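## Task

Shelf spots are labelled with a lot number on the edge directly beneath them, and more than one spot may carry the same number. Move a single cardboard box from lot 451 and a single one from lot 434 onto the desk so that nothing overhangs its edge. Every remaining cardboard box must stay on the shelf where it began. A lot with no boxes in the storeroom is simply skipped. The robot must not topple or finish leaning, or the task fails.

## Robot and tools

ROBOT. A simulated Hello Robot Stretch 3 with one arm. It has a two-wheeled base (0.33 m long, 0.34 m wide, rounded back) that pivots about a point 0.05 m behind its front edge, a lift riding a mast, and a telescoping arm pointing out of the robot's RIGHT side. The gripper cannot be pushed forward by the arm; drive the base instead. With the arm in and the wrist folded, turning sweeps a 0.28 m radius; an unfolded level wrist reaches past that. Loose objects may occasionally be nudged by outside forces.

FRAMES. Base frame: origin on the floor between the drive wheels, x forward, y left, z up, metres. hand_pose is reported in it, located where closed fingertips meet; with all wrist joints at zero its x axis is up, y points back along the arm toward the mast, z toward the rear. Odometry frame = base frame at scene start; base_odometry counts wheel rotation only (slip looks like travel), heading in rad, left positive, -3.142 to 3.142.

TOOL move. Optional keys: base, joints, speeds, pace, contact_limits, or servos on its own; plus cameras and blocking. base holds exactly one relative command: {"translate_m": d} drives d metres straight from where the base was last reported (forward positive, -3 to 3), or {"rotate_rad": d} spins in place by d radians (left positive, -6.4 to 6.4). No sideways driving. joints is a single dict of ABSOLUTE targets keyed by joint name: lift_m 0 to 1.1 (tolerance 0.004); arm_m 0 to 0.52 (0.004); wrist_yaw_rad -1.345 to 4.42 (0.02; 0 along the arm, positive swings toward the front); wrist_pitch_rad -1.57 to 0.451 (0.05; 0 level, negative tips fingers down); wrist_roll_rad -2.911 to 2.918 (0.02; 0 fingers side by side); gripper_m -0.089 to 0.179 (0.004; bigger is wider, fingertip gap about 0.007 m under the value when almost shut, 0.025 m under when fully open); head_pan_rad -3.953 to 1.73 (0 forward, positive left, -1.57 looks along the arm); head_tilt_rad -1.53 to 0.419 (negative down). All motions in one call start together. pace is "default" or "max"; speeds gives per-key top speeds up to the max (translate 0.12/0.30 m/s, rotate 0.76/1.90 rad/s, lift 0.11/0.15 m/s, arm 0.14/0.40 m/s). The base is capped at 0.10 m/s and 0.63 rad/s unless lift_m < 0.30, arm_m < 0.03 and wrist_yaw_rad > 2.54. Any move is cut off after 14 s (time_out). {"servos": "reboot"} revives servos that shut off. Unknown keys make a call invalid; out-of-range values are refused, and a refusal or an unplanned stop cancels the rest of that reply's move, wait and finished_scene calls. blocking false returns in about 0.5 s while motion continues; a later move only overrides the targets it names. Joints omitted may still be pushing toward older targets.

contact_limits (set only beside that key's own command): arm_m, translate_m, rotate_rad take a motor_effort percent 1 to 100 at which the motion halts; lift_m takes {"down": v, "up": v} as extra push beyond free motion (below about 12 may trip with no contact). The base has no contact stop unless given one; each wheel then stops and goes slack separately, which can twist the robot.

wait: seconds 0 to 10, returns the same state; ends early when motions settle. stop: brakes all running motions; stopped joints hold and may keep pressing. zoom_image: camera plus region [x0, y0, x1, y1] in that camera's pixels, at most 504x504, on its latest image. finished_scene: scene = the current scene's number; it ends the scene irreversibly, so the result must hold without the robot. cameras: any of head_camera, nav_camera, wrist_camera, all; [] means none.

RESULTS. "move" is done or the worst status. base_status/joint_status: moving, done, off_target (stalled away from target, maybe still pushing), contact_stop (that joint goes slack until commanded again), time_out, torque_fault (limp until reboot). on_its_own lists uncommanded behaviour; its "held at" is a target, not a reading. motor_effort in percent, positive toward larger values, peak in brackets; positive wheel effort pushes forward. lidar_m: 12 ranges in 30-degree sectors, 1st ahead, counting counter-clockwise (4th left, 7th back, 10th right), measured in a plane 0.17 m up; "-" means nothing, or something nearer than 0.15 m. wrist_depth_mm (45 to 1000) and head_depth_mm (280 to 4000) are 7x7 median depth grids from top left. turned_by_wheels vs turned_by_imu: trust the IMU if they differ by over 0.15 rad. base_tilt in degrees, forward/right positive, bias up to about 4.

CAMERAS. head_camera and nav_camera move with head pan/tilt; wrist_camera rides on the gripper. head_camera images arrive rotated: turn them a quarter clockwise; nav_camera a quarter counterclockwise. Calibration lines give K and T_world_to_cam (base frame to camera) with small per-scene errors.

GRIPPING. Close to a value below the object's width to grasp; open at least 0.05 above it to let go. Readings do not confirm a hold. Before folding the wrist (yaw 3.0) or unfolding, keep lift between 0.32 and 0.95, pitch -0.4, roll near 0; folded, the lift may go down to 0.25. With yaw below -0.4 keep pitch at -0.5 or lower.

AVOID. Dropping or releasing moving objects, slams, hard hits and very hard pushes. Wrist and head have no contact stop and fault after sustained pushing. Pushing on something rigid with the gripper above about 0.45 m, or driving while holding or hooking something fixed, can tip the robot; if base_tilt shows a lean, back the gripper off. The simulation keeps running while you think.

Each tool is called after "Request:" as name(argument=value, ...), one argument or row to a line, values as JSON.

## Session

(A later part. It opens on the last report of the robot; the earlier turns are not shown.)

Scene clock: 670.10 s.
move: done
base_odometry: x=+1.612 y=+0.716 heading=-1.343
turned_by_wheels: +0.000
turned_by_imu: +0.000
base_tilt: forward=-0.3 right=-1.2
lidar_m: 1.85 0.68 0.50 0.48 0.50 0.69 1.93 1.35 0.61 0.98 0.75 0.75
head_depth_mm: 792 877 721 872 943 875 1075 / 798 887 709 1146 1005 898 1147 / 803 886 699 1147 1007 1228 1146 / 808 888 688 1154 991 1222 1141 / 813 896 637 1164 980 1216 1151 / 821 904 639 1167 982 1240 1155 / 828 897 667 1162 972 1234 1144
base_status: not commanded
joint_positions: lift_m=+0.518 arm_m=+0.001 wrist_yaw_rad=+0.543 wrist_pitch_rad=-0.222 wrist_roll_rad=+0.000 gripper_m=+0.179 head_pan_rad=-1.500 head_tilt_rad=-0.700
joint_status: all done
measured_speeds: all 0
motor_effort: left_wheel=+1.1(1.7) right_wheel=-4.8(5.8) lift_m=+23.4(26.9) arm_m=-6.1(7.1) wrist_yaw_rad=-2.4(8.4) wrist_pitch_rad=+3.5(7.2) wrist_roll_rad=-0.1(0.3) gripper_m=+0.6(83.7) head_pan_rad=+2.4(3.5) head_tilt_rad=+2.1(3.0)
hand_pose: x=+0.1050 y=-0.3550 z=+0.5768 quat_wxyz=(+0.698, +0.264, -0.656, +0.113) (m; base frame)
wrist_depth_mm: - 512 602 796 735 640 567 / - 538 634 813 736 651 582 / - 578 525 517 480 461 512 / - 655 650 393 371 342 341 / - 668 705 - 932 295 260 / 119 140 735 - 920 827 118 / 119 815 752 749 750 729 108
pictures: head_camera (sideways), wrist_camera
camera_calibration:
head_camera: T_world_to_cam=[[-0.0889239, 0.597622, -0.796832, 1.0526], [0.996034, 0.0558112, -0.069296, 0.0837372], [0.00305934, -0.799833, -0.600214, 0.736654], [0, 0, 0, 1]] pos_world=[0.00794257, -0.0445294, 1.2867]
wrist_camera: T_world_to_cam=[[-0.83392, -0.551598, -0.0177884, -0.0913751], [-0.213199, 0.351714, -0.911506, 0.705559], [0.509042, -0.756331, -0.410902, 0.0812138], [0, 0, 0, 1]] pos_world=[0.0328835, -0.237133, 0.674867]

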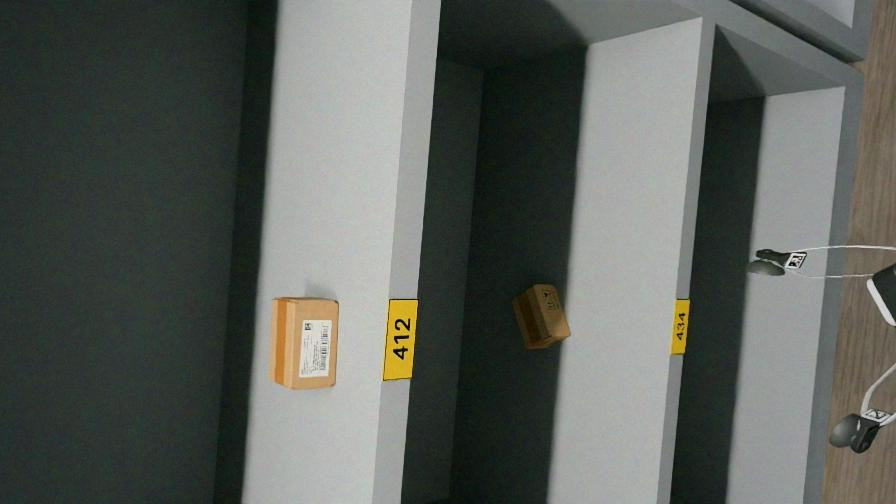

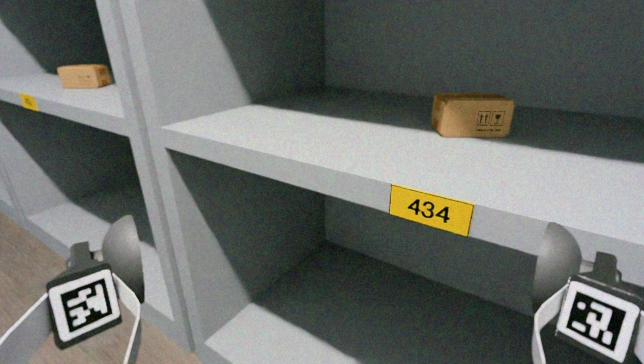

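Request:
move(
  base={"translate_m": 0.022},
  joints={"arm_m": 0.27, "lift_m": 0.514},
  contact_limits={"arm_m": 40},
  pace="max",
  cameras=["head_camera", "wrist_camera"],
)

Scene clock: 695.57 s.
move: done
base_odometry: x=+1.617 y=+0.694 heading=-1.343
turned_by_wheels: +0.000
turned_by_imu: +0.000
base_tilt: forward=-0.3 right=-1.1
lidar_m: 1.84 0.69 0.50 0.48 0.50 0.69 1.93 1.37 0.62 0.98 0.73 0.75
head_depth_mm: 791 879 717 931 964 888 1078 / 794 888 707 1155 1013 868 554 / 800 893 698 1148 999 641 1145 / 807 886 658 1156 990 725 1138 / 813 896 633 1164 985 1215 1153 / 820 905 675 1159 982 1232 1145 / 829 900 665 1168 970 1232 1149
base_status: done
joint_positions: lift_m=+0.514 arm_m=+0.270 wrist_yaw_rad=+0.543 wrist_pitch_rad=-0.221 wrist_roll_rad=+0.000 gripper_m=+0.179 head_pan_rad=-1.500 head_tilt_rad=-0.700
joint_status: all done
measured_speeds: all 0
motor_effort: left_wheel=+3.3(10.3) right_wheel=+5.9(9.5) lift_m=+27.7(32.0) arm_m=+12.9(15.4) wrist_yaw_rad=-3.1(5.4) wrist_pitch_rad=+3.3(3.6) wrist_roll_rad=-0.2(0.3) gripper_m=+0.4(1.0) head_pan_rad=+2.1(2.5) head_tilt_rad=+1.5(2.0)
contact_limits: arm_m 40 (drawing in: default 31, maximum 55; extending or still: default 40, maximum 69)
hand_pose: x=+0.1050 y=-0.6246 z=+0.5731 quat_wxyz=(+0.698, +0.264, -0.656, +0.113) (m; base frame)
wrist_depth_mm: 386 456 575 532 461 400 357 / 398 475 612 573 485 421 372 / 408 468 511 504 484 427 387 / 344 339 335 338 242 293 330 / 255 253 253 250 251 248 249 / 119 142 202 201 199 192 121 / 119 162 168 168 167 166 108
pictures: head_camera (sideways), wrist_camera
camera_calibration:
head_camera: T_world_to_cam=[[-0.0889238, 0.597622, -0.796832, 1.0526], [0.996034, 0.055811, -0.069296, 0.0837372], [0.00305915, -0.799833, -0.600214, 0.736654], [0, 0, 0, 1]] pos_world=[0.00794256, -0.0445294, 1.2867]
wrist_camera: T_world_to_cam=[[-0.834143, -0.551264, -0.0177367, -0.239959], [-0.212456, 0.350822, -0.912023, 0.796658], [0.508988, -0.756989, -0.409755, -0.125224], [0, 0, 0, 1]] pos_world=[0.0328328, -0.506559, 0.671004]

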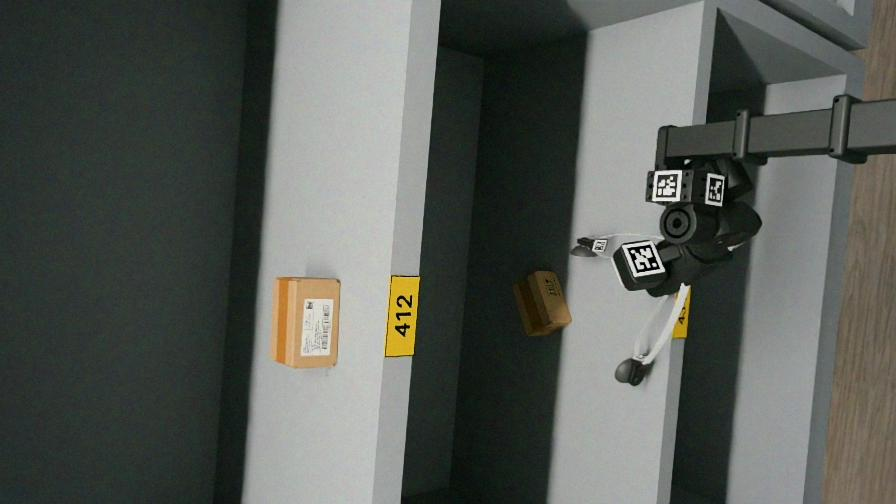

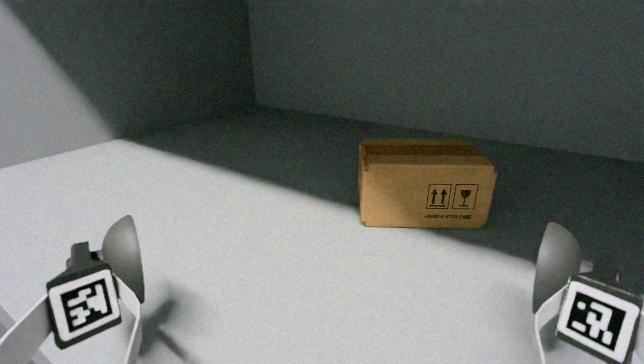

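Request:
move(
  joints={"arm_m": 0.395},
  contact_limits={"arm_m": 40},
  cameras=["wrist_camera"],
)

Scene clock: 779.50 s.
move: done
base_odometry: x=+1.617 y=+0.694 heading=-1.343
turned_by_wheels: +0.000
turned_by_imu: +0.000
base_tilt: forward=-0.2 right=-1.1
lidar_m: 1.84 0.69 0.50 0.48 0.50 0.69 1.94 1.37 0.62 0.98 0.74 0.75
head_depth_mm: 788 882 717 931 961 891 1084 / 794 889 709 1156 1007 853 547 / 801 894 701 1152 765 886 1141 / 810 886 658 1161 843 1220 1140 / 811 896 632 1165 953 1221 1157 / 818 901 674 1164 982 1244 1154 / 826 902 665 1167 976 1228 1149
base_status: not commanded
joint_positions: lift_m=+0.514 arm_m=+0.395 wrist_yaw_rad=+0.543 wrist_pitch_rad=-0.221 wrist_roll_rad=+0.000 gripper_m=+0.179 head_pan_rad=-1.500 head_tilt_rad=-0.700
joint_status: all done
measured_speeds: all 0
motor_effort: left_wheel=+3.6(3.9) right_wheel=+5.0(6.7) lift_m=+24.2(25.0) arm_m=+12.7(14.9) wrist_yaw_rad=-3.6(4.0) wrist_pitch_rad=+3.4(3.4) wrist_roll_rad=-0.1(0.4) gripper_m=+0.3(1.1) head_pan_rad=+1.0(1.9) head_tilt_rad=-0.1(1.3)
contact_limits: arm_m 40 (drawing in: default 31, maximum 55; extending or still: default 40, maximum 69)
hand_pose: x=+0.1050 y=-0.7496 z=+0.5731 quat_wxyz=(+0.698, +0.264, -0.656, +0.113) (m; base frame)
wrist_depth_mm: 383 460 466 396 335 296 262 / 398 475 509 417 352 310 274 / 402 461 498 435 373 322 285 / 343 335 337 335 331 321 291 / 253 252 239 157 165 248 246 / 119 142 152 144 144 192 121 / 116 162 161 156 156 165 108
pictures: wrist_camera
camera_calibration:
wrist_camera: T_world_to_cam=[[-0.834142, -0.551264, -0.0177367, -0.308868], [-0.212456, 0.350822, -0.912023, 0.840508], [0.508988, -0.756989, -0.409755, -0.21985], [0, 0, 0, 1]] pos_world=[0.0328328, -0.63156, 0.671]

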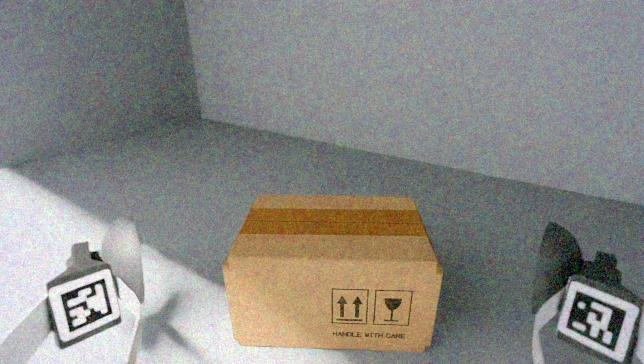

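Request:
move(
  joints={"gripper_m": 0.058},
  cameras=["wrist_camera"],
)

Request:
move(
  joints={"lift_m": 0.60},
  speeds={"lift_m": 0.06},
  cameras=["wrist_camera"],
)

Scene clock: 792.13 s.
move: done
base_odometry: x=+1.617 y=+0.694 heading=-1.343
turned_by_wheels: +0.000
turned_by_imu: +0.000
base_tilt: forward=-0.3 right=-1.2
lidar_m: 1.84 0.69 0.50 0.48 0.50 0.69 1.94 1.37 0.62 0.98 0.74 0.75
head_depth_mm: 793 880 717 935 961 885 1080 / 796 889 707 1148 1006 853 546 / 807 895 703 1145 760 891 1146 / 807 884 660 1154 839 1214 1152 / 812 896 634 1161 960 1218 1155 / 821 901 673 1160 979 1233 1148 / 825 901 665 1170 971 1233 1140
base_status: not commanded
joint_positions: lift_m=+0.514 arm_m=+0.395 wrist_yaw_rad=+0.543 wrist_pitch_rad=-0.221 wrist_roll_rad=+0.000 gripper_m=+0.059 head_pan_rad=-1.500 head_tilt_rad=-0.700
joint_status: all done
measured_speeds: all 0
motor_effort: left_wheel=+3.1(4.0) right_wheel=+5.8(6.6) lift_m=+27.7(28.2) arm_m=+6.8(9.4) wrist_yaw_rad=-2.5(4.4) wrist_pitch_rad=+3.3(3.5) wrist_roll_rad=+0.0(0.3) gripper_m=-11.5(86.0) head_pan_rad=+0.5(1.0) head_tilt_rad=-1.1(1.4)
contact_limits: arm_m 40 (drawing in: default 31, maximum 55; extending or still: default 40, maximum 69)
hand_pose: x=+0.1050 y=-0.7496 z=+0.5731 quat_wxyz=(+0.698, +0.264, -0.656, +0.113) (m; base frame)
wrist_depth_mm: 384 455 472 394 339 294 263 / 396 473 505 416 353 307 273 / 405 463 507 431 374 323 283 / 340 339 338 334 332 321 290 / 253 253 154 157 152 248 246 / 202 193 133 145 140 183 197 / 167 157 159 157 155 122 165
pictures: wrist_camera
camera_calibration:
wrist_camera: T_world_to_cam=[[-0.834143, -0.551264, -0.0177367, -0.308868], [-0.212456, 0.350822, -0.912023, 0.840509], [0.508988, -0.756989, -0.409755, -0.21985], [0, 0, 0, 1]] pos_world=[0.0328328, -0.63156, 0.671]

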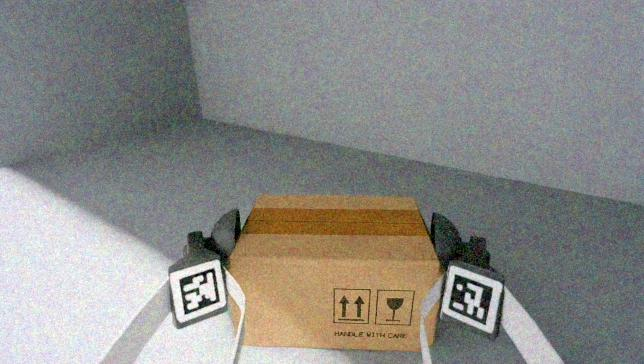

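Scene clock: 794.17 s.
move: done
base_odometry: x=+1.617 y=+0.694 heading=-1.343
turned_by_wheels: +0.000
turned_by_imu: +0.000
base_tilt: forward=-0.3 right=-1.2
lidar_m: 1.84 0.69 0.50 0.48 0.50 0.69 1.94 1.37 0.62 0.98 0.73 0.75
head_depth_mm: 788 881 719 933 965 888 1074 / 796 887 707 1155 952 529 437 / 803 895 699 1137 702 1223 1154 / 811 888 659 1159 789 1220 1140 / 813 898 633 1123 957 1223 1154 / 821 905 671 1161 984 1238 1158 / 827 898 666 1170 969 1227 1150
base_status: not commanded
joint_positions: lift_m=+0.600 arm_m=+0.395 wrist_yaw_rad=+0.543 wrist_pitch_rad=-0.224 wrist_roll_rad=+0.000 gripper_m=+0.059 head_pan_rad=-1.500 head_tilt_rad=-0.700
joint_status: all done
measured_speeds: all 0
motor_effort: left_wheel=+3.6(4.0) right_wheel=+5.1(6.7) lift_m=+29.2(34.1) arm_m=+4.2(7.1) wrist_yaw_rad=-3.7(4.3) wrist_pitch_rad=+3.8(4.0) wrist_roll_rad=-0.1(0.3) gripper_m=-11.1(11.9) head_pan_rad=+0.2(0.8) head_tilt_rad=-0.2(1.7)
contact_limits: arm_m 40 (drawing in: default 31, maximum 55; extending or still: default 40, maximum 69)
hand_pose: x=+0.1048 y=-0.7494 z=+0.6584 quat_wxyz=(+0.699, +0.265, -0.655, +0.112) (m; base frame)
wrist_depth_mm: 381 461 468 394 337 296 262 / 396 470 507 416 351 308 273 / 408 487 553 444 374 322 285 / 416 495 540 460 388 339 296 / 403 409 154 158 151 354 310 / 331 316 133 145 139 299 310 / 285 257 256 156 154 119 269
pictures: wrist_camera
camera_calibration:
wrist_camera: T_world_to_cam=[[-0.834171, -0.551216, -0.0178589, -0.307227], [-0.213852, 0.353138, -0.910802, 0.919268], [0.508356, -0.755946, -0.412456, -0.182063], [0, 0, 0, 1]] pos_world=[0.0328603, -0.631607, 0.756691]

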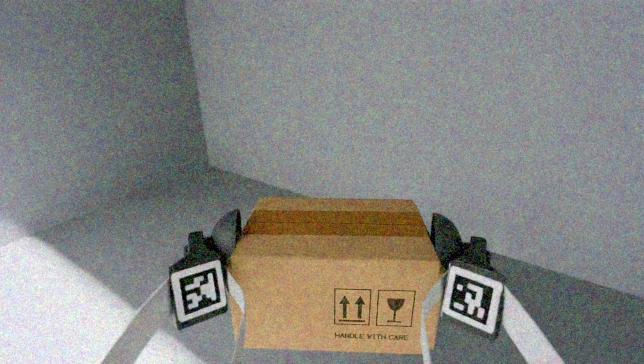

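Request:
move(
  joints={"arm_m": 0.0, "gripper_m": 0.053},
  speeds={"arm_m": 0.2},
  cameras=[],
)

Request:
move(
  joints={"lift_m": 0.8, "wrist_yaw_rad": 1.57},
  base={"translate_m": -0.9},
  speeds={"wrist_yaw_rad": 0.6},
  cameras=["wrist_camera"],
)

Request:
move(
  base={"translate_m": -0.89},
  cameras=["nav_camera"],
)

Scene clock: 807.57 s.
move: done
base_odometry: x=+1.617 y=+0.694 heading=-1.343
turned_by_wheels: +0.000
turned_by_imu: +0.000
base_tilt: forward=-0.4 right=-1.2
lidar_m: 1.84 0.68 0.50 0.48 0.50 0.69 1.94 1.37 0.62 0.98 0.73 0.75
head_depth_mm: 790 883 717 929 959 887 1081 / 799 888 710 1147 1004 895 1146 / 803 895 700 1146 999 1233 1143 / 806 886 659 1159 997 1224 1137 / 816 894 634 1164 980 857 1109 / 822 900 672 1161 981 1209 1124 / 827 902 669 1168 972 1230 1148
base_status: not commanded
joint_positions: lift_m=+0.600 arm_m=+0.001 wrist_yaw_rad=+0.543 wrist_pitch_rad=-0.224 wrist_roll_rad=+0.000 gripper_m=+0.054 head_pan_rad=-1.500 head_tilt_rad=-0.700
joint_status: all done
measured_speeds: all 0
motor_effort: left_wheel=+3.6(4.0) right_wheel=+5.3(6.5) lift_m=+27.4(27.8) arm_m=-12.0(14.4) wrist_yaw_rad=-2.7(3.9) wrist_pitch_rad=+4.0(4.2) wrist_roll_rad=+0.0(0.3) gripper_m=-12.8(45.2) head_pan_rad=-1.2(1.6) head_tilt_rad=-2.9(2.9)
hand_pose: x=+0.1048 y=-0.3549 z=+0.6582 quat_wxyz=(+0.699, +0.265, -0.655, +0.112) (m; base frame)
wrist_depth_mm: - 500 588 794 726 635 563 / - 535 607 830 755 662 587 / - 570 637 775 747 680 612 / - 673 552 545 549 543 541 / - - 155 158 151 406 407 / - 124 132 145 140 306 325 / 987 124 741 157 154 122 288
pictures: none
No camera images: "cameras" was empty.

Scene clock: 817.70 s.
move: done
base_odometry: x=+1.413 y=+1.571 heading=-1.343
turned_by_wheels: +0.000
turned_by_imu: +0.000
base_tilt: forward=-0.3 right=-1.1
lidar_m: 1.86 0.69 0.51 0.49 0.51 0.70 1.43 1.48 0.64 0.98 0.70 0.75
head_depth_mm: 787 877 717 1044 1013 902 1063 / 791 882 711 1143 1004 894 - / 797 886 696 1147 1000 889 309 / 801 883 665 1150 939 1219 1140 / 810 891 683 1167 985 1220 1145 / 818 898 676 1159 982 1237 1129 / 825 905 665 1148 973 1205 1153
base_status: done
joint_positions: lift_m=+0.800 arm_m=+0.001 wrist_yaw_rad=+1.567 wrist_pitch_rad=-0.225 wrist_roll_rad=+0.000 gripper_m=+0.054 head_pan_rad=-1.500 head_tilt_rad=-0.700
joint_status: all done
measured_speeds: all 0
motor_effort: left_wheel=-6.5(12.3) right_wheel=-3.8(12.9) lift_m=+31.1(35.0) arm_m=-4.1(12.6) wrist_yaw_rad=+2.3(5.7) wrist_pitch_rad=+4.1(4.3) wrist_roll_rad=+0.2(0.4) gripper_m=-12.6(13.5) head_pan_rad=-3.0(3.4) head_tilt_rad=-4.5(4.7)
hand_pose: x=+0.2231 y=-0.1466 z=+0.8581 quat_wxyz=(+0.554, +0.552, -0.441, +0.440) (m; base frame)
wrist_depth_mm: 811 - - - - - - / 811 - - - - - - / 816 - - - - - - / 804 - - - - - 520 / 823 - 154 158 157 867 519 / 821 952 132 145 139 126 510 / 761 957 - 156 154 119 508
pictures: wrist_camera
camera_calibration:
wrist_camera: T_world_to_cam=[[0.0373453, -0.999142, -0.0179053, -0.132747], [-0.41388, 0.000844, -0.910331, 0.906147], [0.909565, 0.0414073, -0.413494, 0.324181], [0, 0, 0, 1]] pos_world=[0.0851304, -0.146821, 0.956564]

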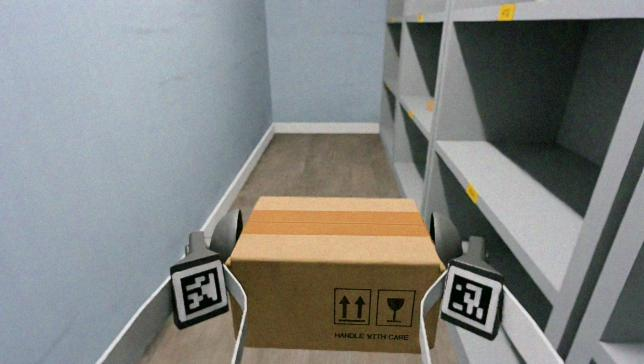

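Scene clock: 827.70 s.
move: done
base_odometry: x=+1.212 y=+2.438 heading=-1.343
turned_by_wheels: +0.000
turned_by_imu: -0.001
base_tilt: forward=-0.3 right=-1.2
lidar_m: 1.88 0.70 0.51 0.49 0.51 0.56 0.54 0.57 0.78 2.15 0.71 1.38
head_depth_mm: 2134 2010 1880 1774 1614 1394 1279 / 2783 2982 2755 2200 1712 1411 - / 2773 3128 3006 2165 1717 1407 309 / 2805 3149 2969 2162 1695 1393 1161 / 2884 3123 2956 2146 1696 1390 1184 / 2845 3155 2916 2119 1672 1379 1211 / 2913 3203 2872 1952 1314 1306 1197
base_status: done
joint_positions: lift_m=+0.800 arm_m=+0.001 wrist_yaw_rad=+1.567 wrist_pitch_rad=-0.225 wrist_roll_rad=+0.000 gripper_m=+0.054 head_pan_rad=-1.500 head_tilt_rad=-0.700
joint_status: not commanded
measured_speeds: all 0
motor_effort: left_wheel=-8.2(11.8) right_wheel=-2.2(12.2) lift_m=+29.2(31.4) arm_m=+4.6(4.7) wrist_yaw_rad=+0.9(3.6) wrist_pitch_rad=+4.1(4.3) wrist_roll_rad=+0.1(0.4) gripper_m=-12.2(13.4) head_pan_rad=-3.0(3.9) head_tilt_rad=-6.2(6.5)
hand_pose: x=+0.2231 y=-0.1466 z=+0.8581 quat_wxyz=(+0.554, +0.552, -0.441, +0.440) (m; base frame)
wrist_depth_mm: 809 - - - - - - / 806 - - - - - - / 816 - - - - - - / 830 - - - - - 980 / 825 - 155 158 158 804 701 / 837 124 133 144 140 641 510 / 757 970 - 156 154 119 508
pictures: nav_camera (sideways)
camera_calibration:
nav_camera: T_world_to_cam=[[0.0611096, -0.620918, 0.78149, -0.973981], [-0.995989, -0.0892062, 0.00700544, 0.047135], [0.0653639, -0.778783, -0.623879, 0.764716], [0, 0, 0, 1]] pos_world=[0.0564806, -0.00501016, 1.23792]

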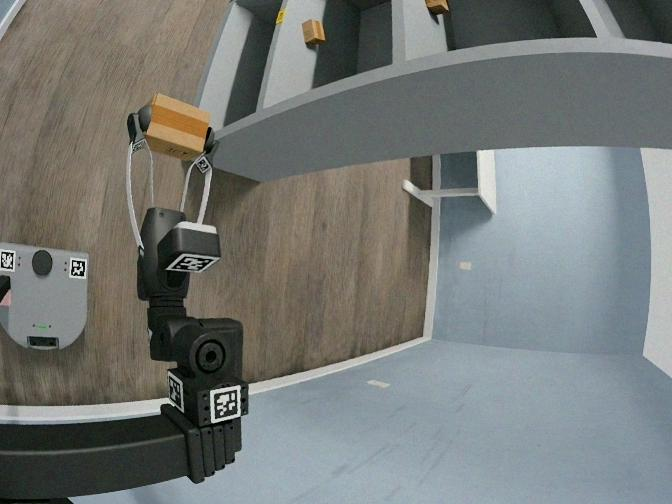

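Request:
move(
  base={"rotate_rad": -1.585},
  cameras=[],
)

Request:
move(
  base={"translate_m": 1.12},
  cameras=[],
)

Request:
move(
  base={"rotate_rad": 1.077},
  joints={"head_pan_rad": 0.0, "head_tilt_rad": -0.5},
  cameras=["nav_camera"],
)

Scene clock: 856.10 s.
move: done
base_odometry: x=+1.212 y=+2.438 heading=-2.927
turned_by_wheels: -1.585
turned_by_imu: -1.560
base_tilt: forward=-0.3 right=-1.2
lidar_m: 2.14 0.71 1.39 1.90 0.70 0.51 0.49 0.51 0.56 0.54 0.56 0.78
head_depth_mm: 420 468 528 609 717 866 1004 / 423 471 534 616 725 879 - / 426 476 539 622 735 870 309 / 429 480 544 627 744 904 1093 / 432 483 549 638 753 928 1108 / 436 487 554 644 766 941 1091 / 440 491 559 649 777 953 1133
base_status: done
joint_positions: lift_m=+0.800 arm_m=+0.001 wrist_yaw_rad=+1.567 wrist_pitch_rad=-0.225 wrist_roll_rad=+0.000 gripper_m=+0.054 head_pan_rad=-1.500 head_tilt_rad=-0.700
joint_status: not commanded
measured_speeds: all 0
motor_effort: left_wheel=+8.2(11.8) right_wheel=-9.2(13.5) lift_m=+28.3(29.5) arm_m=+1.5(7.7) wrist_yaw_rad=+1.8(3.9) wrist_pitch_rad=+4.1(4.3) wrist_roll_rad=+0.1(0.3) gripper_m=-12.9(13.3) head_pan_rad=-2.7(3.7) head_tilt_rad=-4.5(6.2)
hand_pose: x=+0.2231 y=-0.1465 z=+0.8581 quat_wxyz=(+0.554, +0.552, -0.441, +0.440) (m; base frame)
wrist_depth_mm: - - - - - - 496 / - - - - - - 499 / - - - - - - 496 / - - - - - - 496 / - - 155 158 157 - 494 / - 124 132 145 140 122 487 / - - - 156 153 117 472
pictures: none
No camera images: "cameras" was empty.

Scene clock: 868.43 s.
move: done
base_odometry: x=+0.118 y=+2.200 heading=-2.927
turned_by_wheels: +0.000
turned_by_imu: +0.000
base_tilt: forward=-0.1 right=-1.4
lidar_m: 2.16 1.91 2.53 0.54 0.50 0.67 1.61 0.77 0.57 0.55 0.57 0.78
head_depth_mm: 425 474 537 615 725 880 1011 / 428 477 541 621 735 888 - / 431 482 546 630 743 877 309 / 435 484 549 634 751 919 1100 / 439 489 555 641 761 936 1119 / 441 494 562 649 774 954 1110 / 444 497 566 656 783 965 1139
base_status: done
joint_positions: lift_m=+0.800 arm_m=+0.001 wrist_yaw_rad=+1.567 wrist_pitch_rad=-0.225 wrist_roll_rad=+0.000 gripper_m=+0.054 head_pan_rad=-1.500 head_tilt_rad=-0.700
joint_status: not commanded
measured_speeds: all 0
motor_effort: left_wheel=+5.7(13.2) right_wheel=+4.2(10.4) lift_m=+26.7(29.2) arm_m=-12.2(13.5) wrist_yaw_rad=+1.1(3.8) wrist_pitch_rad=+4.1(4.3) wrist_roll_rad=-0.1(0.4) gripper_m=-12.6(13.5) head_pan_rad=-2.1(3.5) head_tilt_rad=-2.6(5.9)
hand_pose: x=+0.2231 y=-0.1465 z=+0.8581 quat_wxyz=(+0.554, +0.552, -0.441, +0.440) (m; base frame)
wrist_depth_mm: - - - - - - - / - - - - - - 503 / - - - - - - 505 / - - - - - - 504 / - - 155 158 157 - 501 / - 124 132 145 140 122 497 / - - - 156 154 117 500
pictures: none
No camera images: "cameras" was empty.

Scene clock: 871.23 s.
move: done
base_odometry: x=+0.118 y=+2.200 heading=-1.851
turned_by_wheels: +1.077
turned_by_imu: +1.060
base_tilt: forward=-0.2 right=-1.2
lidar_m: 2.71 0.50 0.50 0.69 1.63 0.76 0.57 0.55 0.58 0.80 2.16 1.92
head_depth_mm: 2508 2607 2508 2749 2167 1665 1352 / 2866 2943 2797 2923 2181 1662 1339 / 3244 3484 3679 2905 2143 1637 1330 / 3945 - - 3062 2108 1630 1326 / 3797 - - 2990 2108 1630 1319 / 3681 - - 2969 2087 1612 1310 / 3359 3676 3857 2959 2047 1597 1313
base_status: done
joint_positions: lift_m=+0.800 arm_m=+0.001 wrist_yaw_rad=+1.567 wrist_pitch_rad=-0.225 wrist_roll_rad=+0.000 gripper_m=+0.054 head_pan_rad=+0.003 head_tilt_rad=-0.500
joint_status: all done
measured_speeds: all 0
motor_effort: left_wheel=-8.3(12.6) right_wheel=+7.7(12.9) lift_m=+26.8(27.7) arm_m=-13.0(13.6) wrist_yaw_rad=+0.5(3.0) wrist_pitch_rad=+4.1(4.2) wrist_roll_rad=-0.1(0.4) gripper_m=-13.0(13.2) head_pan_rad=-2.9(5.1) head_tilt_rad=+4.3(5.7)
hand_pose: x=+0.2231 y=-0.1465 z=+0.8581 quat_wxyz=(+0.554, +0.552, -0.441, +0.440) (m; base frame)
wrist_depth_mm: - - - - - - - / - - - - - - - / - - - - - - - / - - - - - - - / 993 - 154 158 157 - - / 918 124 132 145 140 - - / 749 - - 156 154 121 -
pictures: nav_camera (sideways)
camera_calibration:
nav_camera: T_world_to_cam=[[0.455922, 0.0184754, 0.889828, -1.11765], [0.0199235, -0.999746, 0.0105494, 0.0363218], [0.889797, 0.0129188, -0.456174, 0.541495], [0, 0, 0, 1]] pos_world=[0.0270179, 0.0499662, 1.24115]

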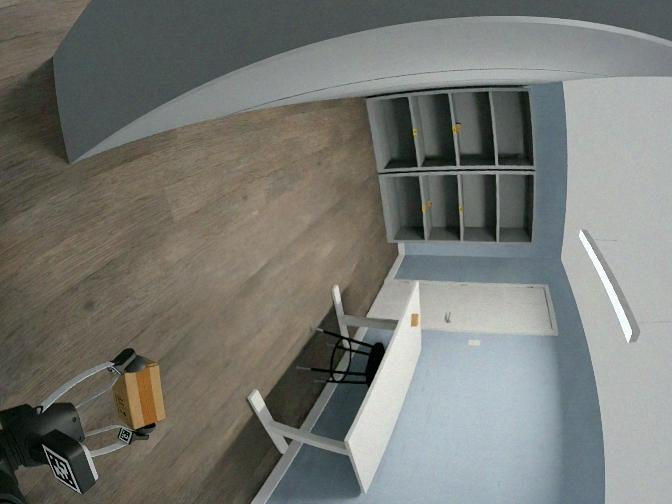

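Request:
move(
  base={"translate_m": 1.0},
  joints={"head_pan_rad": -0.5},
  cameras=["nav_camera"],
)

Request:
move(
  base={"translate_m": 0.8},
  joints={"head_pan_rad": -1.4, "head_tilt_rad": -0.6},
  cameras=[],
)

Request:
move(
  base={"rotate_rad": 0.525},
  cameras=["head_camera", "nav_camera"],
)

Scene clock: 898.57 s.
move: done
base_odometry: x=-0.159 y=+1.239 heading=-1.851
turned_by_wheels: +0.000
turned_by_imu: +0.000
base_tilt: forward=-0.3 right=-1.3
lidar_m: 2.39 2.19 0.85 0.64 0.62 0.64 1.47 1.42 1.49 1.73 1.22 1.26
head_depth_mm: 1403 1503 1606 1411 1105 1662 1320 / 1503 1591 1715 1386 1925 1658 1348 / 1583 1684 1823 1370 1897 1639 1336 / 1673 1807 1939 1346 1958 1622 1324 / 1791 1943 2067 1434 2014 1630 1317 / 1907 2071 2231 1522 2003 1611 1314 / 2043 2255 2439 2498 2079 1600 1309
base_status: done
joint_positions: lift_m=+0.800 arm_m=+0.001 wrist_yaw_rad=+1.567 wrist_pitch_rad=-0.225 wrist_roll_rad=+0.000 gripper_m=+0.054 head_pan_rad=-0.500 head_tilt_rad=-0.500
joint_status: all done
measured_speeds: all 0
motor_effort: left_wheel=+5.1(10.7) right_wheel=+4.9(13.5) lift_m=+25.0(27.0) arm_m=-11.9(13.2) wrist_yaw_rad=+1.2(3.4) wrist_pitch_rad=+4.1(4.3) wrist_roll_rad=-0.2(0.4) gripper_m=-12.8(13.4) head_pan_rad=+2.9(4.9) head_tilt_rad=+3.3(4.6)
hand_pose: x=+0.2231 y=-0.1465 z=+0.8581 quat_wxyz=(+0.554, +0.552, -0.441, +0.440) (m; base frame)
wrist_depth_mm: - - - - - - - / - - - - - - - / - - - - - - - / - - - - - - - / - - 154 158 157 - - / - 124 132 145 140 - - / - - - 156 154 122 -
pictures: nav_camera (sideways)
camera_calibration:
nav_camera: T_world_to_cam=[[0.40833, -0.203649, 0.889828, -1.11736], [-0.464599, -0.885458, 0.0105494, 0.0392774], [0.785757, -0.417721, -0.456174, 0.54213], [0, 0, 0, 1]] pos_world=[0.0485181, 0.033688, 1.24115]

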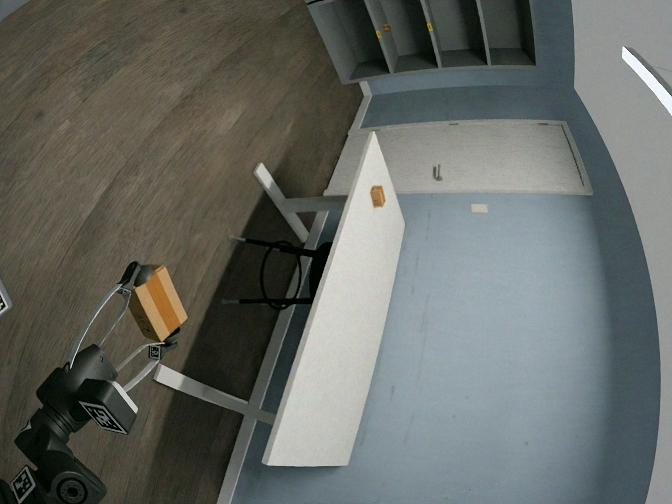

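Scene clock: 907.67 s.
move: done
base_odometry: x=-0.380 y=+0.470 heading=-1.851
turned_by_wheels: +0.000
turned_by_imu: +0.000
base_tilt: forward=-0.3 right=-1.2
lidar_m: 1.87 2.17 1.38 1.03 1.01 1.04 1.46 2.12 1.80 1.08 0.65 1.00
head_depth_mm: 1278 1419 1602 1150 919 1531 1267 / 1234 1355 1493 1144 874 1472 1265 / 1178 1309 1435 1132 838 1511 1244 / 1139 1248 1391 1113 831 1455 1242 / 1104 1218 1343 1105 825 1373 1243 / 1069 1165 1294 1089 817 1360 1203 / 1030 1129 1236 1084 815 709 1176
base_status: done
joint_positions: lift_m=+0.800 arm_m=+0.001 wrist_yaw_rad=+1.567 wrist_pitch_rad=-0.225 wrist_roll_rad=+0.000 gripper_m=+0.054 head_pan_rad=-1.400 head_tilt_rad=-0.600
joint_status: all done
measured_speeds: all 0
motor_effort: left_wheel=+0.0(10.9) right_wheel=+10.5(13.8) lift_m=+24.2(25.7) arm_m=-11.1(12.5) wrist_yaw_rad=+3.4(3.6) wrist_pitch_rad=+4.2(4.3) wrist_roll_rad=-0.1(0.3) gripper_m=-12.5(13.6) head_pan_rad=+3.2(5.6) head_tilt_rad=-5.5(9.4)
hand_pose: x=+0.2231 y=-0.1465 z=+0.8581 quat_wxyz=(+0.554, +0.552, -0.441, +0.440) (m; base frame)
wrist_depth_mm: - - - - - - - / - - - - - - - / - - - - - 617 - / - - - - - - - / - - 154 158 150 - - / - 124 132 145 140 125 - / - - - 156 154 122 -
pictures: none
No camera images: "cameras" was empty.

Scene clock: 909.60 s.
move: done
base_odometry: x=-0.380 y=+0.470 heading=-1.326
turned_by_wheels: +0.525
turned_by_imu: +0.516
base_tilt: forward=-0.3 right=-1.2
lidar_m: 2.17 1.38 1.03 1.00 1.04 1.45 2.12 1.81 1.08 0.65 1.00 1.86
head_depth_mm: 1039 1136 1256 1149 847 717 1259 / 1054 1162 1281 1133 840 734 1232 / 1077 1181 1309 1126 838 1383 1223 / 1090 1199 1330 1115 831 1378 1220 / 1122 1227 1359 1103 825 1409 1240 / 1138 1258 1371 1089 819 1440 1232 / 1163 1287 1426 1085 813 1388 1221
base_status: done
joint_positions: lift_m=+0.800 arm_m=+0.001 wrist_yaw_rad=+1.567 wrist_pitch_rad=-0.225 wrist_roll_rad=+0.000 gripper_m=+0.054 head_pan_rad=-1.400 head_tilt_rad=-0.600
joint_status: not commanded
measured_speeds: all 0
motor_effort: left_wheel=-9.3(12.3) right_wheel=+9.1(12.4) lift_m=+25.3(25.7) arm_m=-12.1(12.4) wrist_yaw_rad=+2.3(3.3) wrist_pitch_rad=+4.3(4.3) wrist_roll_rad=-0.1(0.3) gripper_m=-12.5(13.2) head_pan_rad=+3.1(4.0) head_tilt_rad=-5.8(6.1)
hand_pose: x=+0.2231 y=-0.1465 z=+0.8581 quat_wxyz=(+0.554, +0.552, -0.441, +0.440) (m; base frame)
wrist_depth_mm: - - - - - - - / - - - - - - - / - - - - - - - / - - - - - - - / - - 155 159 157 - - / - 124 132 144 140 - - / - - - 156 154 122 -
pictures: head_camera (sideways), nav_camera (sideways)
camera_calibration:
head_camera: T_world_to_cam=[[-0.134077, 0.504715, -0.852811, 1.12586], [0.986666, 0.148124, -0.0674574, 0.0814096], [0.0922748, -0.850483, -0.517845, 0.628947], [0, 0, 0, 1]] pos_world=[0.0125916, -0.0453889, 1.29133]
nav_camera: T_world_to_cam=[[0.109093, -0.531886, 0.83976, -1.05024], [-0.982218, -0.187535, 0.00881836, 0.0446897], [0.152794, -0.825789, -0.542887, 0.658816], [0, 0, 0, 1]] pos_world=[0.0578052, -0.00618397, 1.23922]

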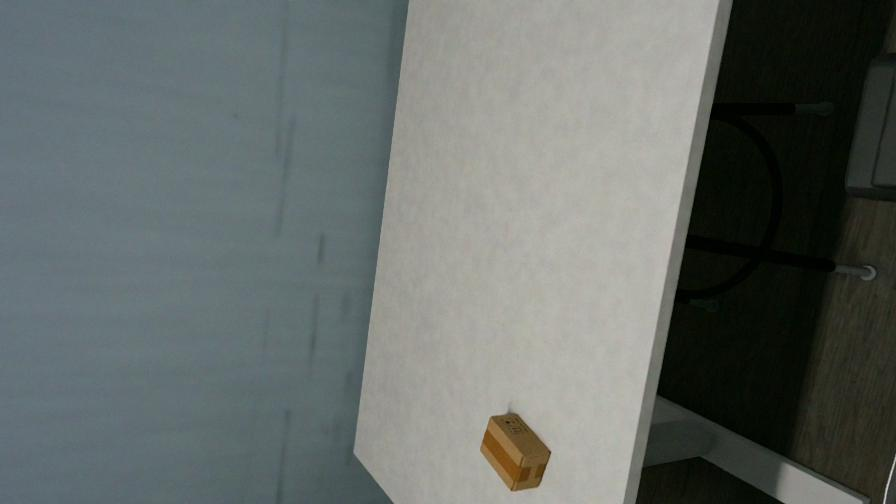

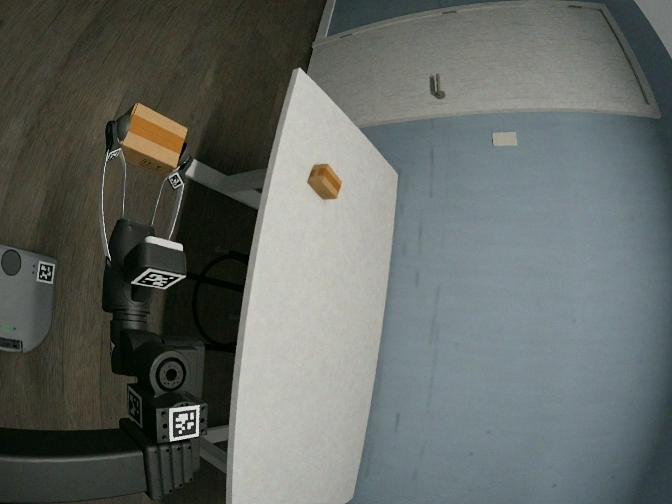

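Request:
move(
  joints={"wrist_yaw_rad": 0.0, "arm_m": 0.28, "head_pan_rad": -1.5},
  speeds={"arm_m": 0.15, "wrist_yaw_rad": 0.8},
  cameras=[],
)

Request:
move(
  joints={"lift_m": 0.705},
  speeds={"lift_m": 0.08},
  cameras=["head_camera", "wrist_camera"],
)

Request:
move(
  joints={"lift_m": 0.695},
  speeds={"lift_m": 0.02},
  contact_limits={"lift_m": {"down": 20}},
  cameras=[],
)

Scene clock: 926.73 s.
move: done
base_odometry: x=-0.380 y=+0.470 heading=-1.326
turned_by_wheels: +0.000
turned_by_imu: +0.000
base_tilt: forward=-0.4 right=-1.1
lidar_m: 2.17 1.38 1.03 1.00 1.04 1.44 2.12 1.81 1.07 0.65 1.00 1.86
head_depth_mm: 1046 1158 1274 1145 795 324 290 / 1058 1162 1288 1133 456 710 1255 / 1068 1171 1299 1124 467 1128 1249 / 1080 1184 1319 1111 774 1361 1244 / 1090 1200 1336 1100 827 1367 1208 / 1095 1208 1340 1085 817 1388 1239 / 1113 1225 1340 1084 813 1356 1226
base_status: not commanded
joint_positions: lift_m=+0.800 arm_m=+0.280 wrist_yaw_rad=+0.003 wrist_pitch_rad=-0.225 wrist_roll_rad=+0.000 gripper_m=+0.054 head_pan_rad=-1.500 head_tilt_rad=-0.600
joint_status: all done
measured_speeds: all 0
motor_effort: left_wheel=-8.4(9.3) right_wheel=+8.1(8.8) lift_m=+31.1(31.3) arm_m=+12.9(15.2) wrist_yaw_rad=-4.0(7.4) wrist_pitch_rad=+4.2(4.3) wrist_roll_rad=+0.0(0.3) gripper_m=-12.9(13.3) head_pan_rad=-3.7(5.7) head_tilt_rad=-4.2(5.4)
hand_pose: x=-0.0208 y=-0.6694 z=+0.8581 quat_wxyz=(+0.703, +0.081, -0.702, -0.079) (m; base frame)
wrist_depth_mm: - - - - - - - / - - - - - - - / - - - - - - - / - - - - - - - / - - 154 158 150 - - / - 123 132 145 140 122 - / - 123 157 156 153 119 276
pictures: none
No camera images: "cameras" was empty.

Scene clock: 928.60 s.
move: done
base_odometry: x=-0.380 y=+0.470 heading=-1.326
turned_by_wheels: +0.000
turned_by_imu: +0.000
base_tilt: forward=-0.3 right=-1.1
lidar_m: 2.17 1.38 1.02 0.99 1.04 1.45 2.12 1.80 1.07 0.65 1.00 1.86
head_depth_mm: 1049 1152 1272 1144 848 719 376 / 1063 1165 1287 1141 842 453 390 / 1064 1170 1309 1128 538 525 1258 / 1073 1186 1315 1116 798 1019 1247 / 1083 1192 1342 1105 823 1372 1215 / 1094 1211 1338 1093 821 1396 1235 / 1111 1221 1329 1082 815 1363 1235
base_status: not commanded
joint_positions: lift_m=+0.705 arm_m=+0.280 wrist_yaw_rad=+0.003 wrist_pitch_rad=-0.225 wrist_roll_rad=+0.000 gripper_m=+0.054 head_pan_rad=-1.500 head_tilt_rad=-0.600
joint_status: all done
measured_speeds: all 0
motor_effort: left_wheel=-8.5(9.3) right_wheel=+7.9(8.9) lift_m=+24.6(29.3) arm_m=+10.7(13.3) wrist_yaw_rad=-3.4(4.3) wrist_pitch_rad=+4.1(4.3) wrist_roll_rad=+0.1(0.3) gripper_m=-12.5(13.2) head_pan_rad=-3.4(3.8) head_tilt_rad=-4.1(5.3)
hand_pose: x=-0.0208 y=-0.6694 z=+0.7631 quat_wxyz=(+0.703, +0.081, -0.702, -0.079) (m; base frame)
wrist_depth_mm: - - - - - - - / - - - - - - - / - - - - - - - / - - - - - - - / 246 257 155 158 151 253 254 / 206 197 132 145 139 189 202 / 178 123 160 156 153 122 170
pictures: head_camera (sideways), wrist_camera
camera_calibration:
head_camera: T_world_to_cam=[[-0.0829589, 0.515589, -0.852811, 1.12555], [0.99653, 0.0487648, -0.0674574, 0.0813494], [0.00680687, -0.855447, -0.517845, 0.629468], [0, 0, 0, 1]] pos_world=[0.00802247, -0.0458105, 1.29133]
wrist_camera: T_world_to_cam=[[-0.998868, -0.0440611, -0.0179059, -0.0299272], [-0.00193799, 0.413881, -0.910329, 1.00423], [0.047521, -0.909264, -0.413498, -0.125953], [0, 0, 0, 1]] pos_world=[-0.0219617, -0.531475, 0.861563]

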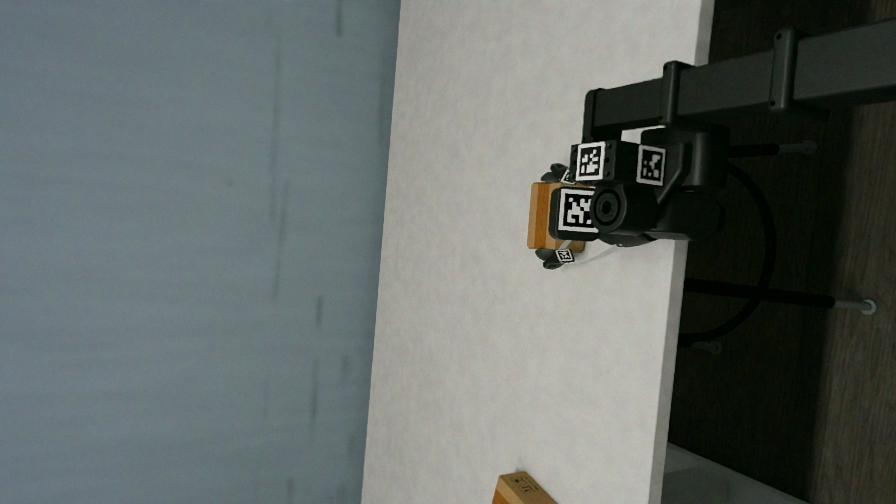

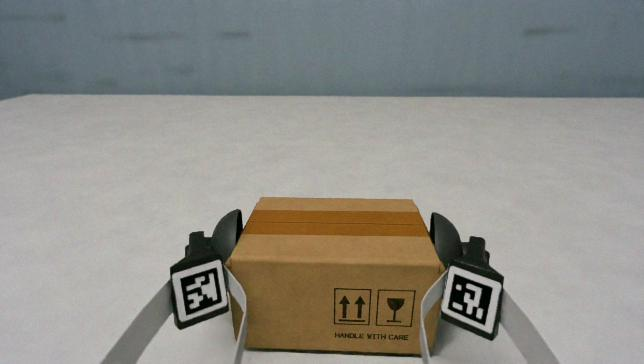

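Scene clock: 929.47 s.
move: done
base_odometry: x=-0.380 y=+0.470 heading=-1.326
turned_by_wheels: +0.000
turned_by_imu: +0.000
base_tilt: forward=-0.3 right=-1.0
lidar_m: 2.17 1.38 1.03 0.99 1.04 1.45 2.12 1.80 1.07 0.65 1.00 1.85
head_depth_mm: 1054 1146 1276 1148 848 738 400 / 1062 1169 1295 1133 844 465 399 / 1066 1186 1313 1124 628 530 1246 / 1082 1183 1321 1120 800 1017 1246 / 1087 1201 1327 1109 821 1375 1213 / 1097 1209 1349 1100 821 1410 1232 / 1108 1225 1336 1078 812 1360 1236
base_status: not commanded
joint_positions: lift_m=+0.695 arm_m=+0.280 wrist_yaw_rad=+0.003 wrist_pitch_rad=-0.201 wrist_roll_rad=+0.000 gripper_m=+0.054 head_pan_rad=-1.500 head_tilt_rad=-0.600
joint_status: all done
measured_speeds: all 0
motor_effort: left_wheel=-8.6(9.0) right_wheel=+7.9(8.7) lift_m=+23.4(25.9) arm_m=+9.9(11.6) wrist_yaw_rad=-2.2(4.2) wrist_pitch_rad=-0.2(4.2) wrist_roll_rad=+0.1(0.3) gripper_m=-12.7(13.3) head_pan_rad=-3.3(3.5) head_tilt_rad=-4.0(4.8)
contact_limits: lift_m down 20 (down: maximum 72; up: maximum 65)
hand_pose: x=-0.0208 y=-0.6712 z=+0.7589 quat_wxyz=(+0.704, +0.072, -0.703, -0.070) (m; base frame)
wrist_depth_mm: - - - - - - - / - - - - - - - / - - - - - - - / - - - - - - - / 242 254 156 157 152 252 251 / 201 192 132 145 139 183 197 / 172 156 157 155 154 119 165
pictures: none
No camera images: "cameras" was empty.

Contact (wrist pitch rose). Release.

Request:
move(
  joints={"lift_m": 0.697},
  cameras=[],
)

Request:
move(
  joints={"gripper_m": 0.179},
  cameras=["wrist_camera"],
)

Request:
move(
  joints={"arm_m": 0.0},
  speeds={"arm_m": 0.2},
  cameras=["head_camera", "wrist_camera"],
)

Scene clock: 938.77 s.
move: done
base_odometry: x=-0.380 y=+0.470 heading=-1.326
turned_by_wheels: +0.000
turned_by_imu: +0.000
base_tilt: forward=-0.3 right=-1.1
lidar_m: 2.17 1.38 1.03 1.00 1.04 1.45 2.12 1.80 1.08 0.65 1.00 1.86
head_depth_mm: 1049 1151 1275 1147 851 719 399 / 1063 1172 1286 1133 840 464 397 / 1068 1169 1297 1120 616 525 1257 / 1072 1192 1318 1118 798 1018 1244 / 1092 1188 1337 1108 825 1364 1212 / 1099 1206 1350 1089 817 1407 1238 / 1109 1222 1343 1081 812 1362 1225
base_status: not commanded
joint_positions: lift_m=+0.697 arm_m=+0.280 wrist_yaw_rad=+0.003 wrist_pitch_rad=-0.207 wrist_roll_rad=+0.000 gripper_m=+0.054 head_pan_rad=-1.500 head_tilt_rad=-0.600
joint_status: all done
measured_speeds: all 0
motor_effort: left_wheel=-9.0(9.1) right_wheel=+7.4(8.4) lift_m=+29.3(30.7) arm_m=+7.2(8.0) wrist_yaw_rad=-3.5(3.6) wrist_pitch_rad=+0.8(1.1) wrist_roll_rad=+0.2(0.3) gripper_m=-12.8(13.1) head_pan_rad=-2.4(3.3) head_tilt_rad=-3.7(4.6)
hand_pose: x=-0.0208 y=-0.6708 z=+0.7596 quat_wxyz=(+0.704, +0.074, -0.703, -0.072) (m; base frame)
wrist_depth_mm: - - - - - - - / - - - - - - - / - - - - - - - / - - - - - - - / 254 255 156 157 152 251 249 / 202 194 132 145 140 184 198 / 173 156 158 155 155 122 165
pictures: none
No camera images: "cameras" was empty.

Scene clock: 940.57 s.
move: done
base_odometry: x=-0.380 y=+0.470 heading=-1.326
turned_by_wheels: +0.000
turned_by_imu: +0.000
base_tilt: forward=-0.2 right=-1.1
lidar_m: 2.17 1.39 1.03 1.00 1.04 1.45 2.12 1.80 1.08 0.65 1.00 1.86
head_depth_mm: 1053 1149 1278 1151 848 721 399 / 1059 1160 1296 1138 843 463 399 / 1070 1173 1308 1126 616 527 1253 / 1077 1181 1321 1118 771 1016 1239 / 1089 1197 1339 1097 825 1384 1212 / 1100 1210 1344 1093 819 1400 1231 / 1105 1222 1340 1089 811 1355 1234
base_status: not commanded
joint_positions: lift_m=+0.697 arm_m=+0.280 wrist_yaw_rad=+0.003 wrist_pitch_rad=-0.214 wrist_roll_rad=+0.000 gripper_m=+0.179 head_pan_rad=-1.500 head_tilt_rad=-0.600
joint_status: all done
measured_speeds: all 0
motor_effort: left_wheel=-8.9(9.3) right_wheel=+8.0(8.7) lift_m=+22.9(28.2) arm_m=+6.2(7.6) wrist_yaw_rad=-2.1(4.5) wrist_pitch_rad=+2.1(2.1) wrist_roll_rad=-0.3(0.3) gripper_m=+1.0(84.1) head_pan_rad=-3.3(3.6) head_tilt_rad=-4.3(4.6)
hand_pose: x=-0.0208 y=-0.6703 z=+0.7578 quat_wxyz=(+0.703, +0.077, -0.703, -0.075) (m; base frame)
wrist_depth_mm: - - - - - - - / - - - - - - - / - - - - - - - / - - - 181 - - - / 249 237 225 154 161 246 246 / 119 143 152 146 145 189 121 / 115 160 159 155 154 158 108
pictures: wrist_camera
camera_calibration:
wrist_camera: T_world_to_cam=[[-0.998867, -0.0442656, -0.01745, -0.0305382], [-0.00191172, 0.403785, -0.914852, 0.996438], [0.0475425, -0.913783, -0.403412, -0.139609], [0, 0, 0, 1]] pos_world=[-0.0219614, -0.531271, 0.85474]

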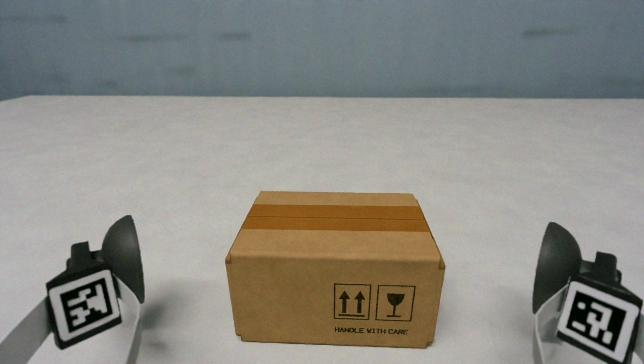

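Scene clock: 943.67 s.
move: done
base_odometry: x=-0.380 y=+0.470 heading=-1.326
turned_by_wheels: +0.000
turned_by_imu: +0.000
base_tilt: forward=-0.3 right=-1.1
lidar_m: 2.17 1.38 1.03 1.00 1.04 1.45 2.12 1.81 1.08 0.65 1.00 1.86
head_depth_mm: 1050 1151 1276 1155 849 737 1272 / 1060 1165 1284 1135 847 1387 1231 / 1074 1173 1299 1123 809 1135 1253 / 1077 1185 1320 1111 804 1377 1251 / 1088 1205 1334 1105 823 1223 1184 / 1100 1213 1336 1089 817 1404 1238 / 1108 1221 1343 1082 813 1368 1230
base_status: not commanded
joint_positions: lift_m=+0.697 arm_m=+0.001 wrist_yaw_rad=+0.003 wrist_pitch_rad=-0.215 wrist_roll_rad=+0.000 gripper_m=+0.179 head_pan_rad=-1.500 head_tilt_rad=-0.600
joint_status: all done
measured_speeds: all 0
motor_effort: left_wheel=-8.7(9.2) right_wheel=+8.2(8.8) lift_m=+30.5(31.2) arm_m=-12.8(14.6) wrist_yaw_rad=-3.1(4.4) wrist_pitch_rad=+2.2(2.4) wrist_roll_rad=+0.0(0.3) gripper_m=+0.1(1.2) head_pan_rad=-3.0(3.6) head_tilt_rad=-3.1(4.4)
hand_pose: x=-0.0208 y=-0.3908 z=+0.7576 quat_wxyz=(+0.703, +0.077, -0.703, -0.075) (m; base frame)
wrist_depth_mm: - - - - - - - / - - - - - - - / 461 - - 410 - - - / - - - - - - - / - - - 560 - 280 277 / 119 146 - - - - 121 / 118 - - - - - 108
pictures: head_camera (sideways), wrist_camera
camera_calibration:
head_camera: T_world_to_cam=[[-0.0829174, 0.515596, -0.852811, 1.12555], [0.996534, 0.0486845, -0.0674574, 0.0813494], [0.00673792, -0.855448, -0.517845, 0.629469], [0, 0, 0, 1]] pos_world=[0.00801878, -0.0458106, 1.29133]
wrist_camera: T_world_to_cam=[[-0.998868, -0.0442484, -0.0174837, -0.0181387], [-0.0019125, 0.404525, -0.914525, 0.883445], [0.0475388, -0.913456, -0.404151, 0.11639], [0, 0, 0, 1]] pos_world=[-0.0219616, -0.251861, 0.854655]

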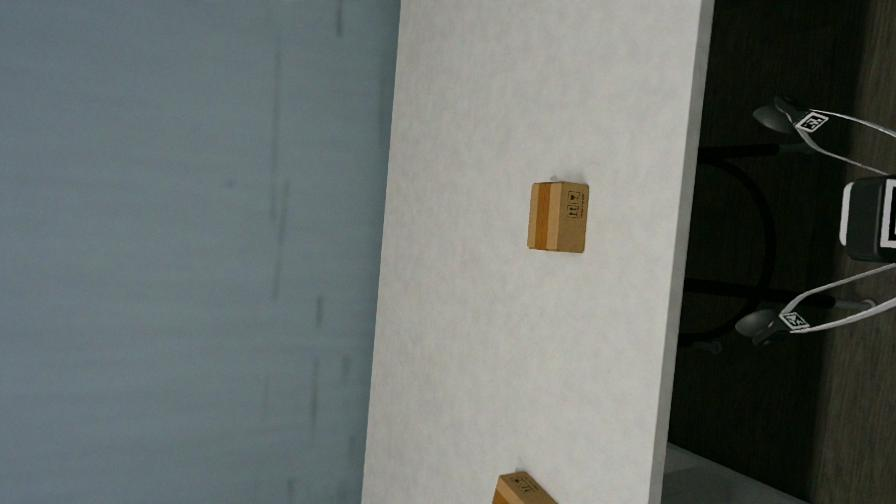

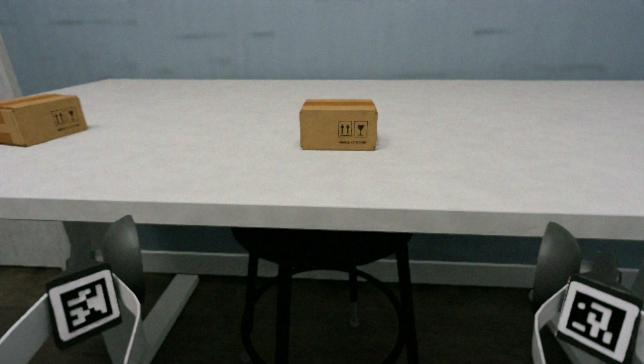

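Both boxes are on the desk, well inside the edge.

Request:
finished_scene(
  scene=2,
)

The scene is finished: the task was done.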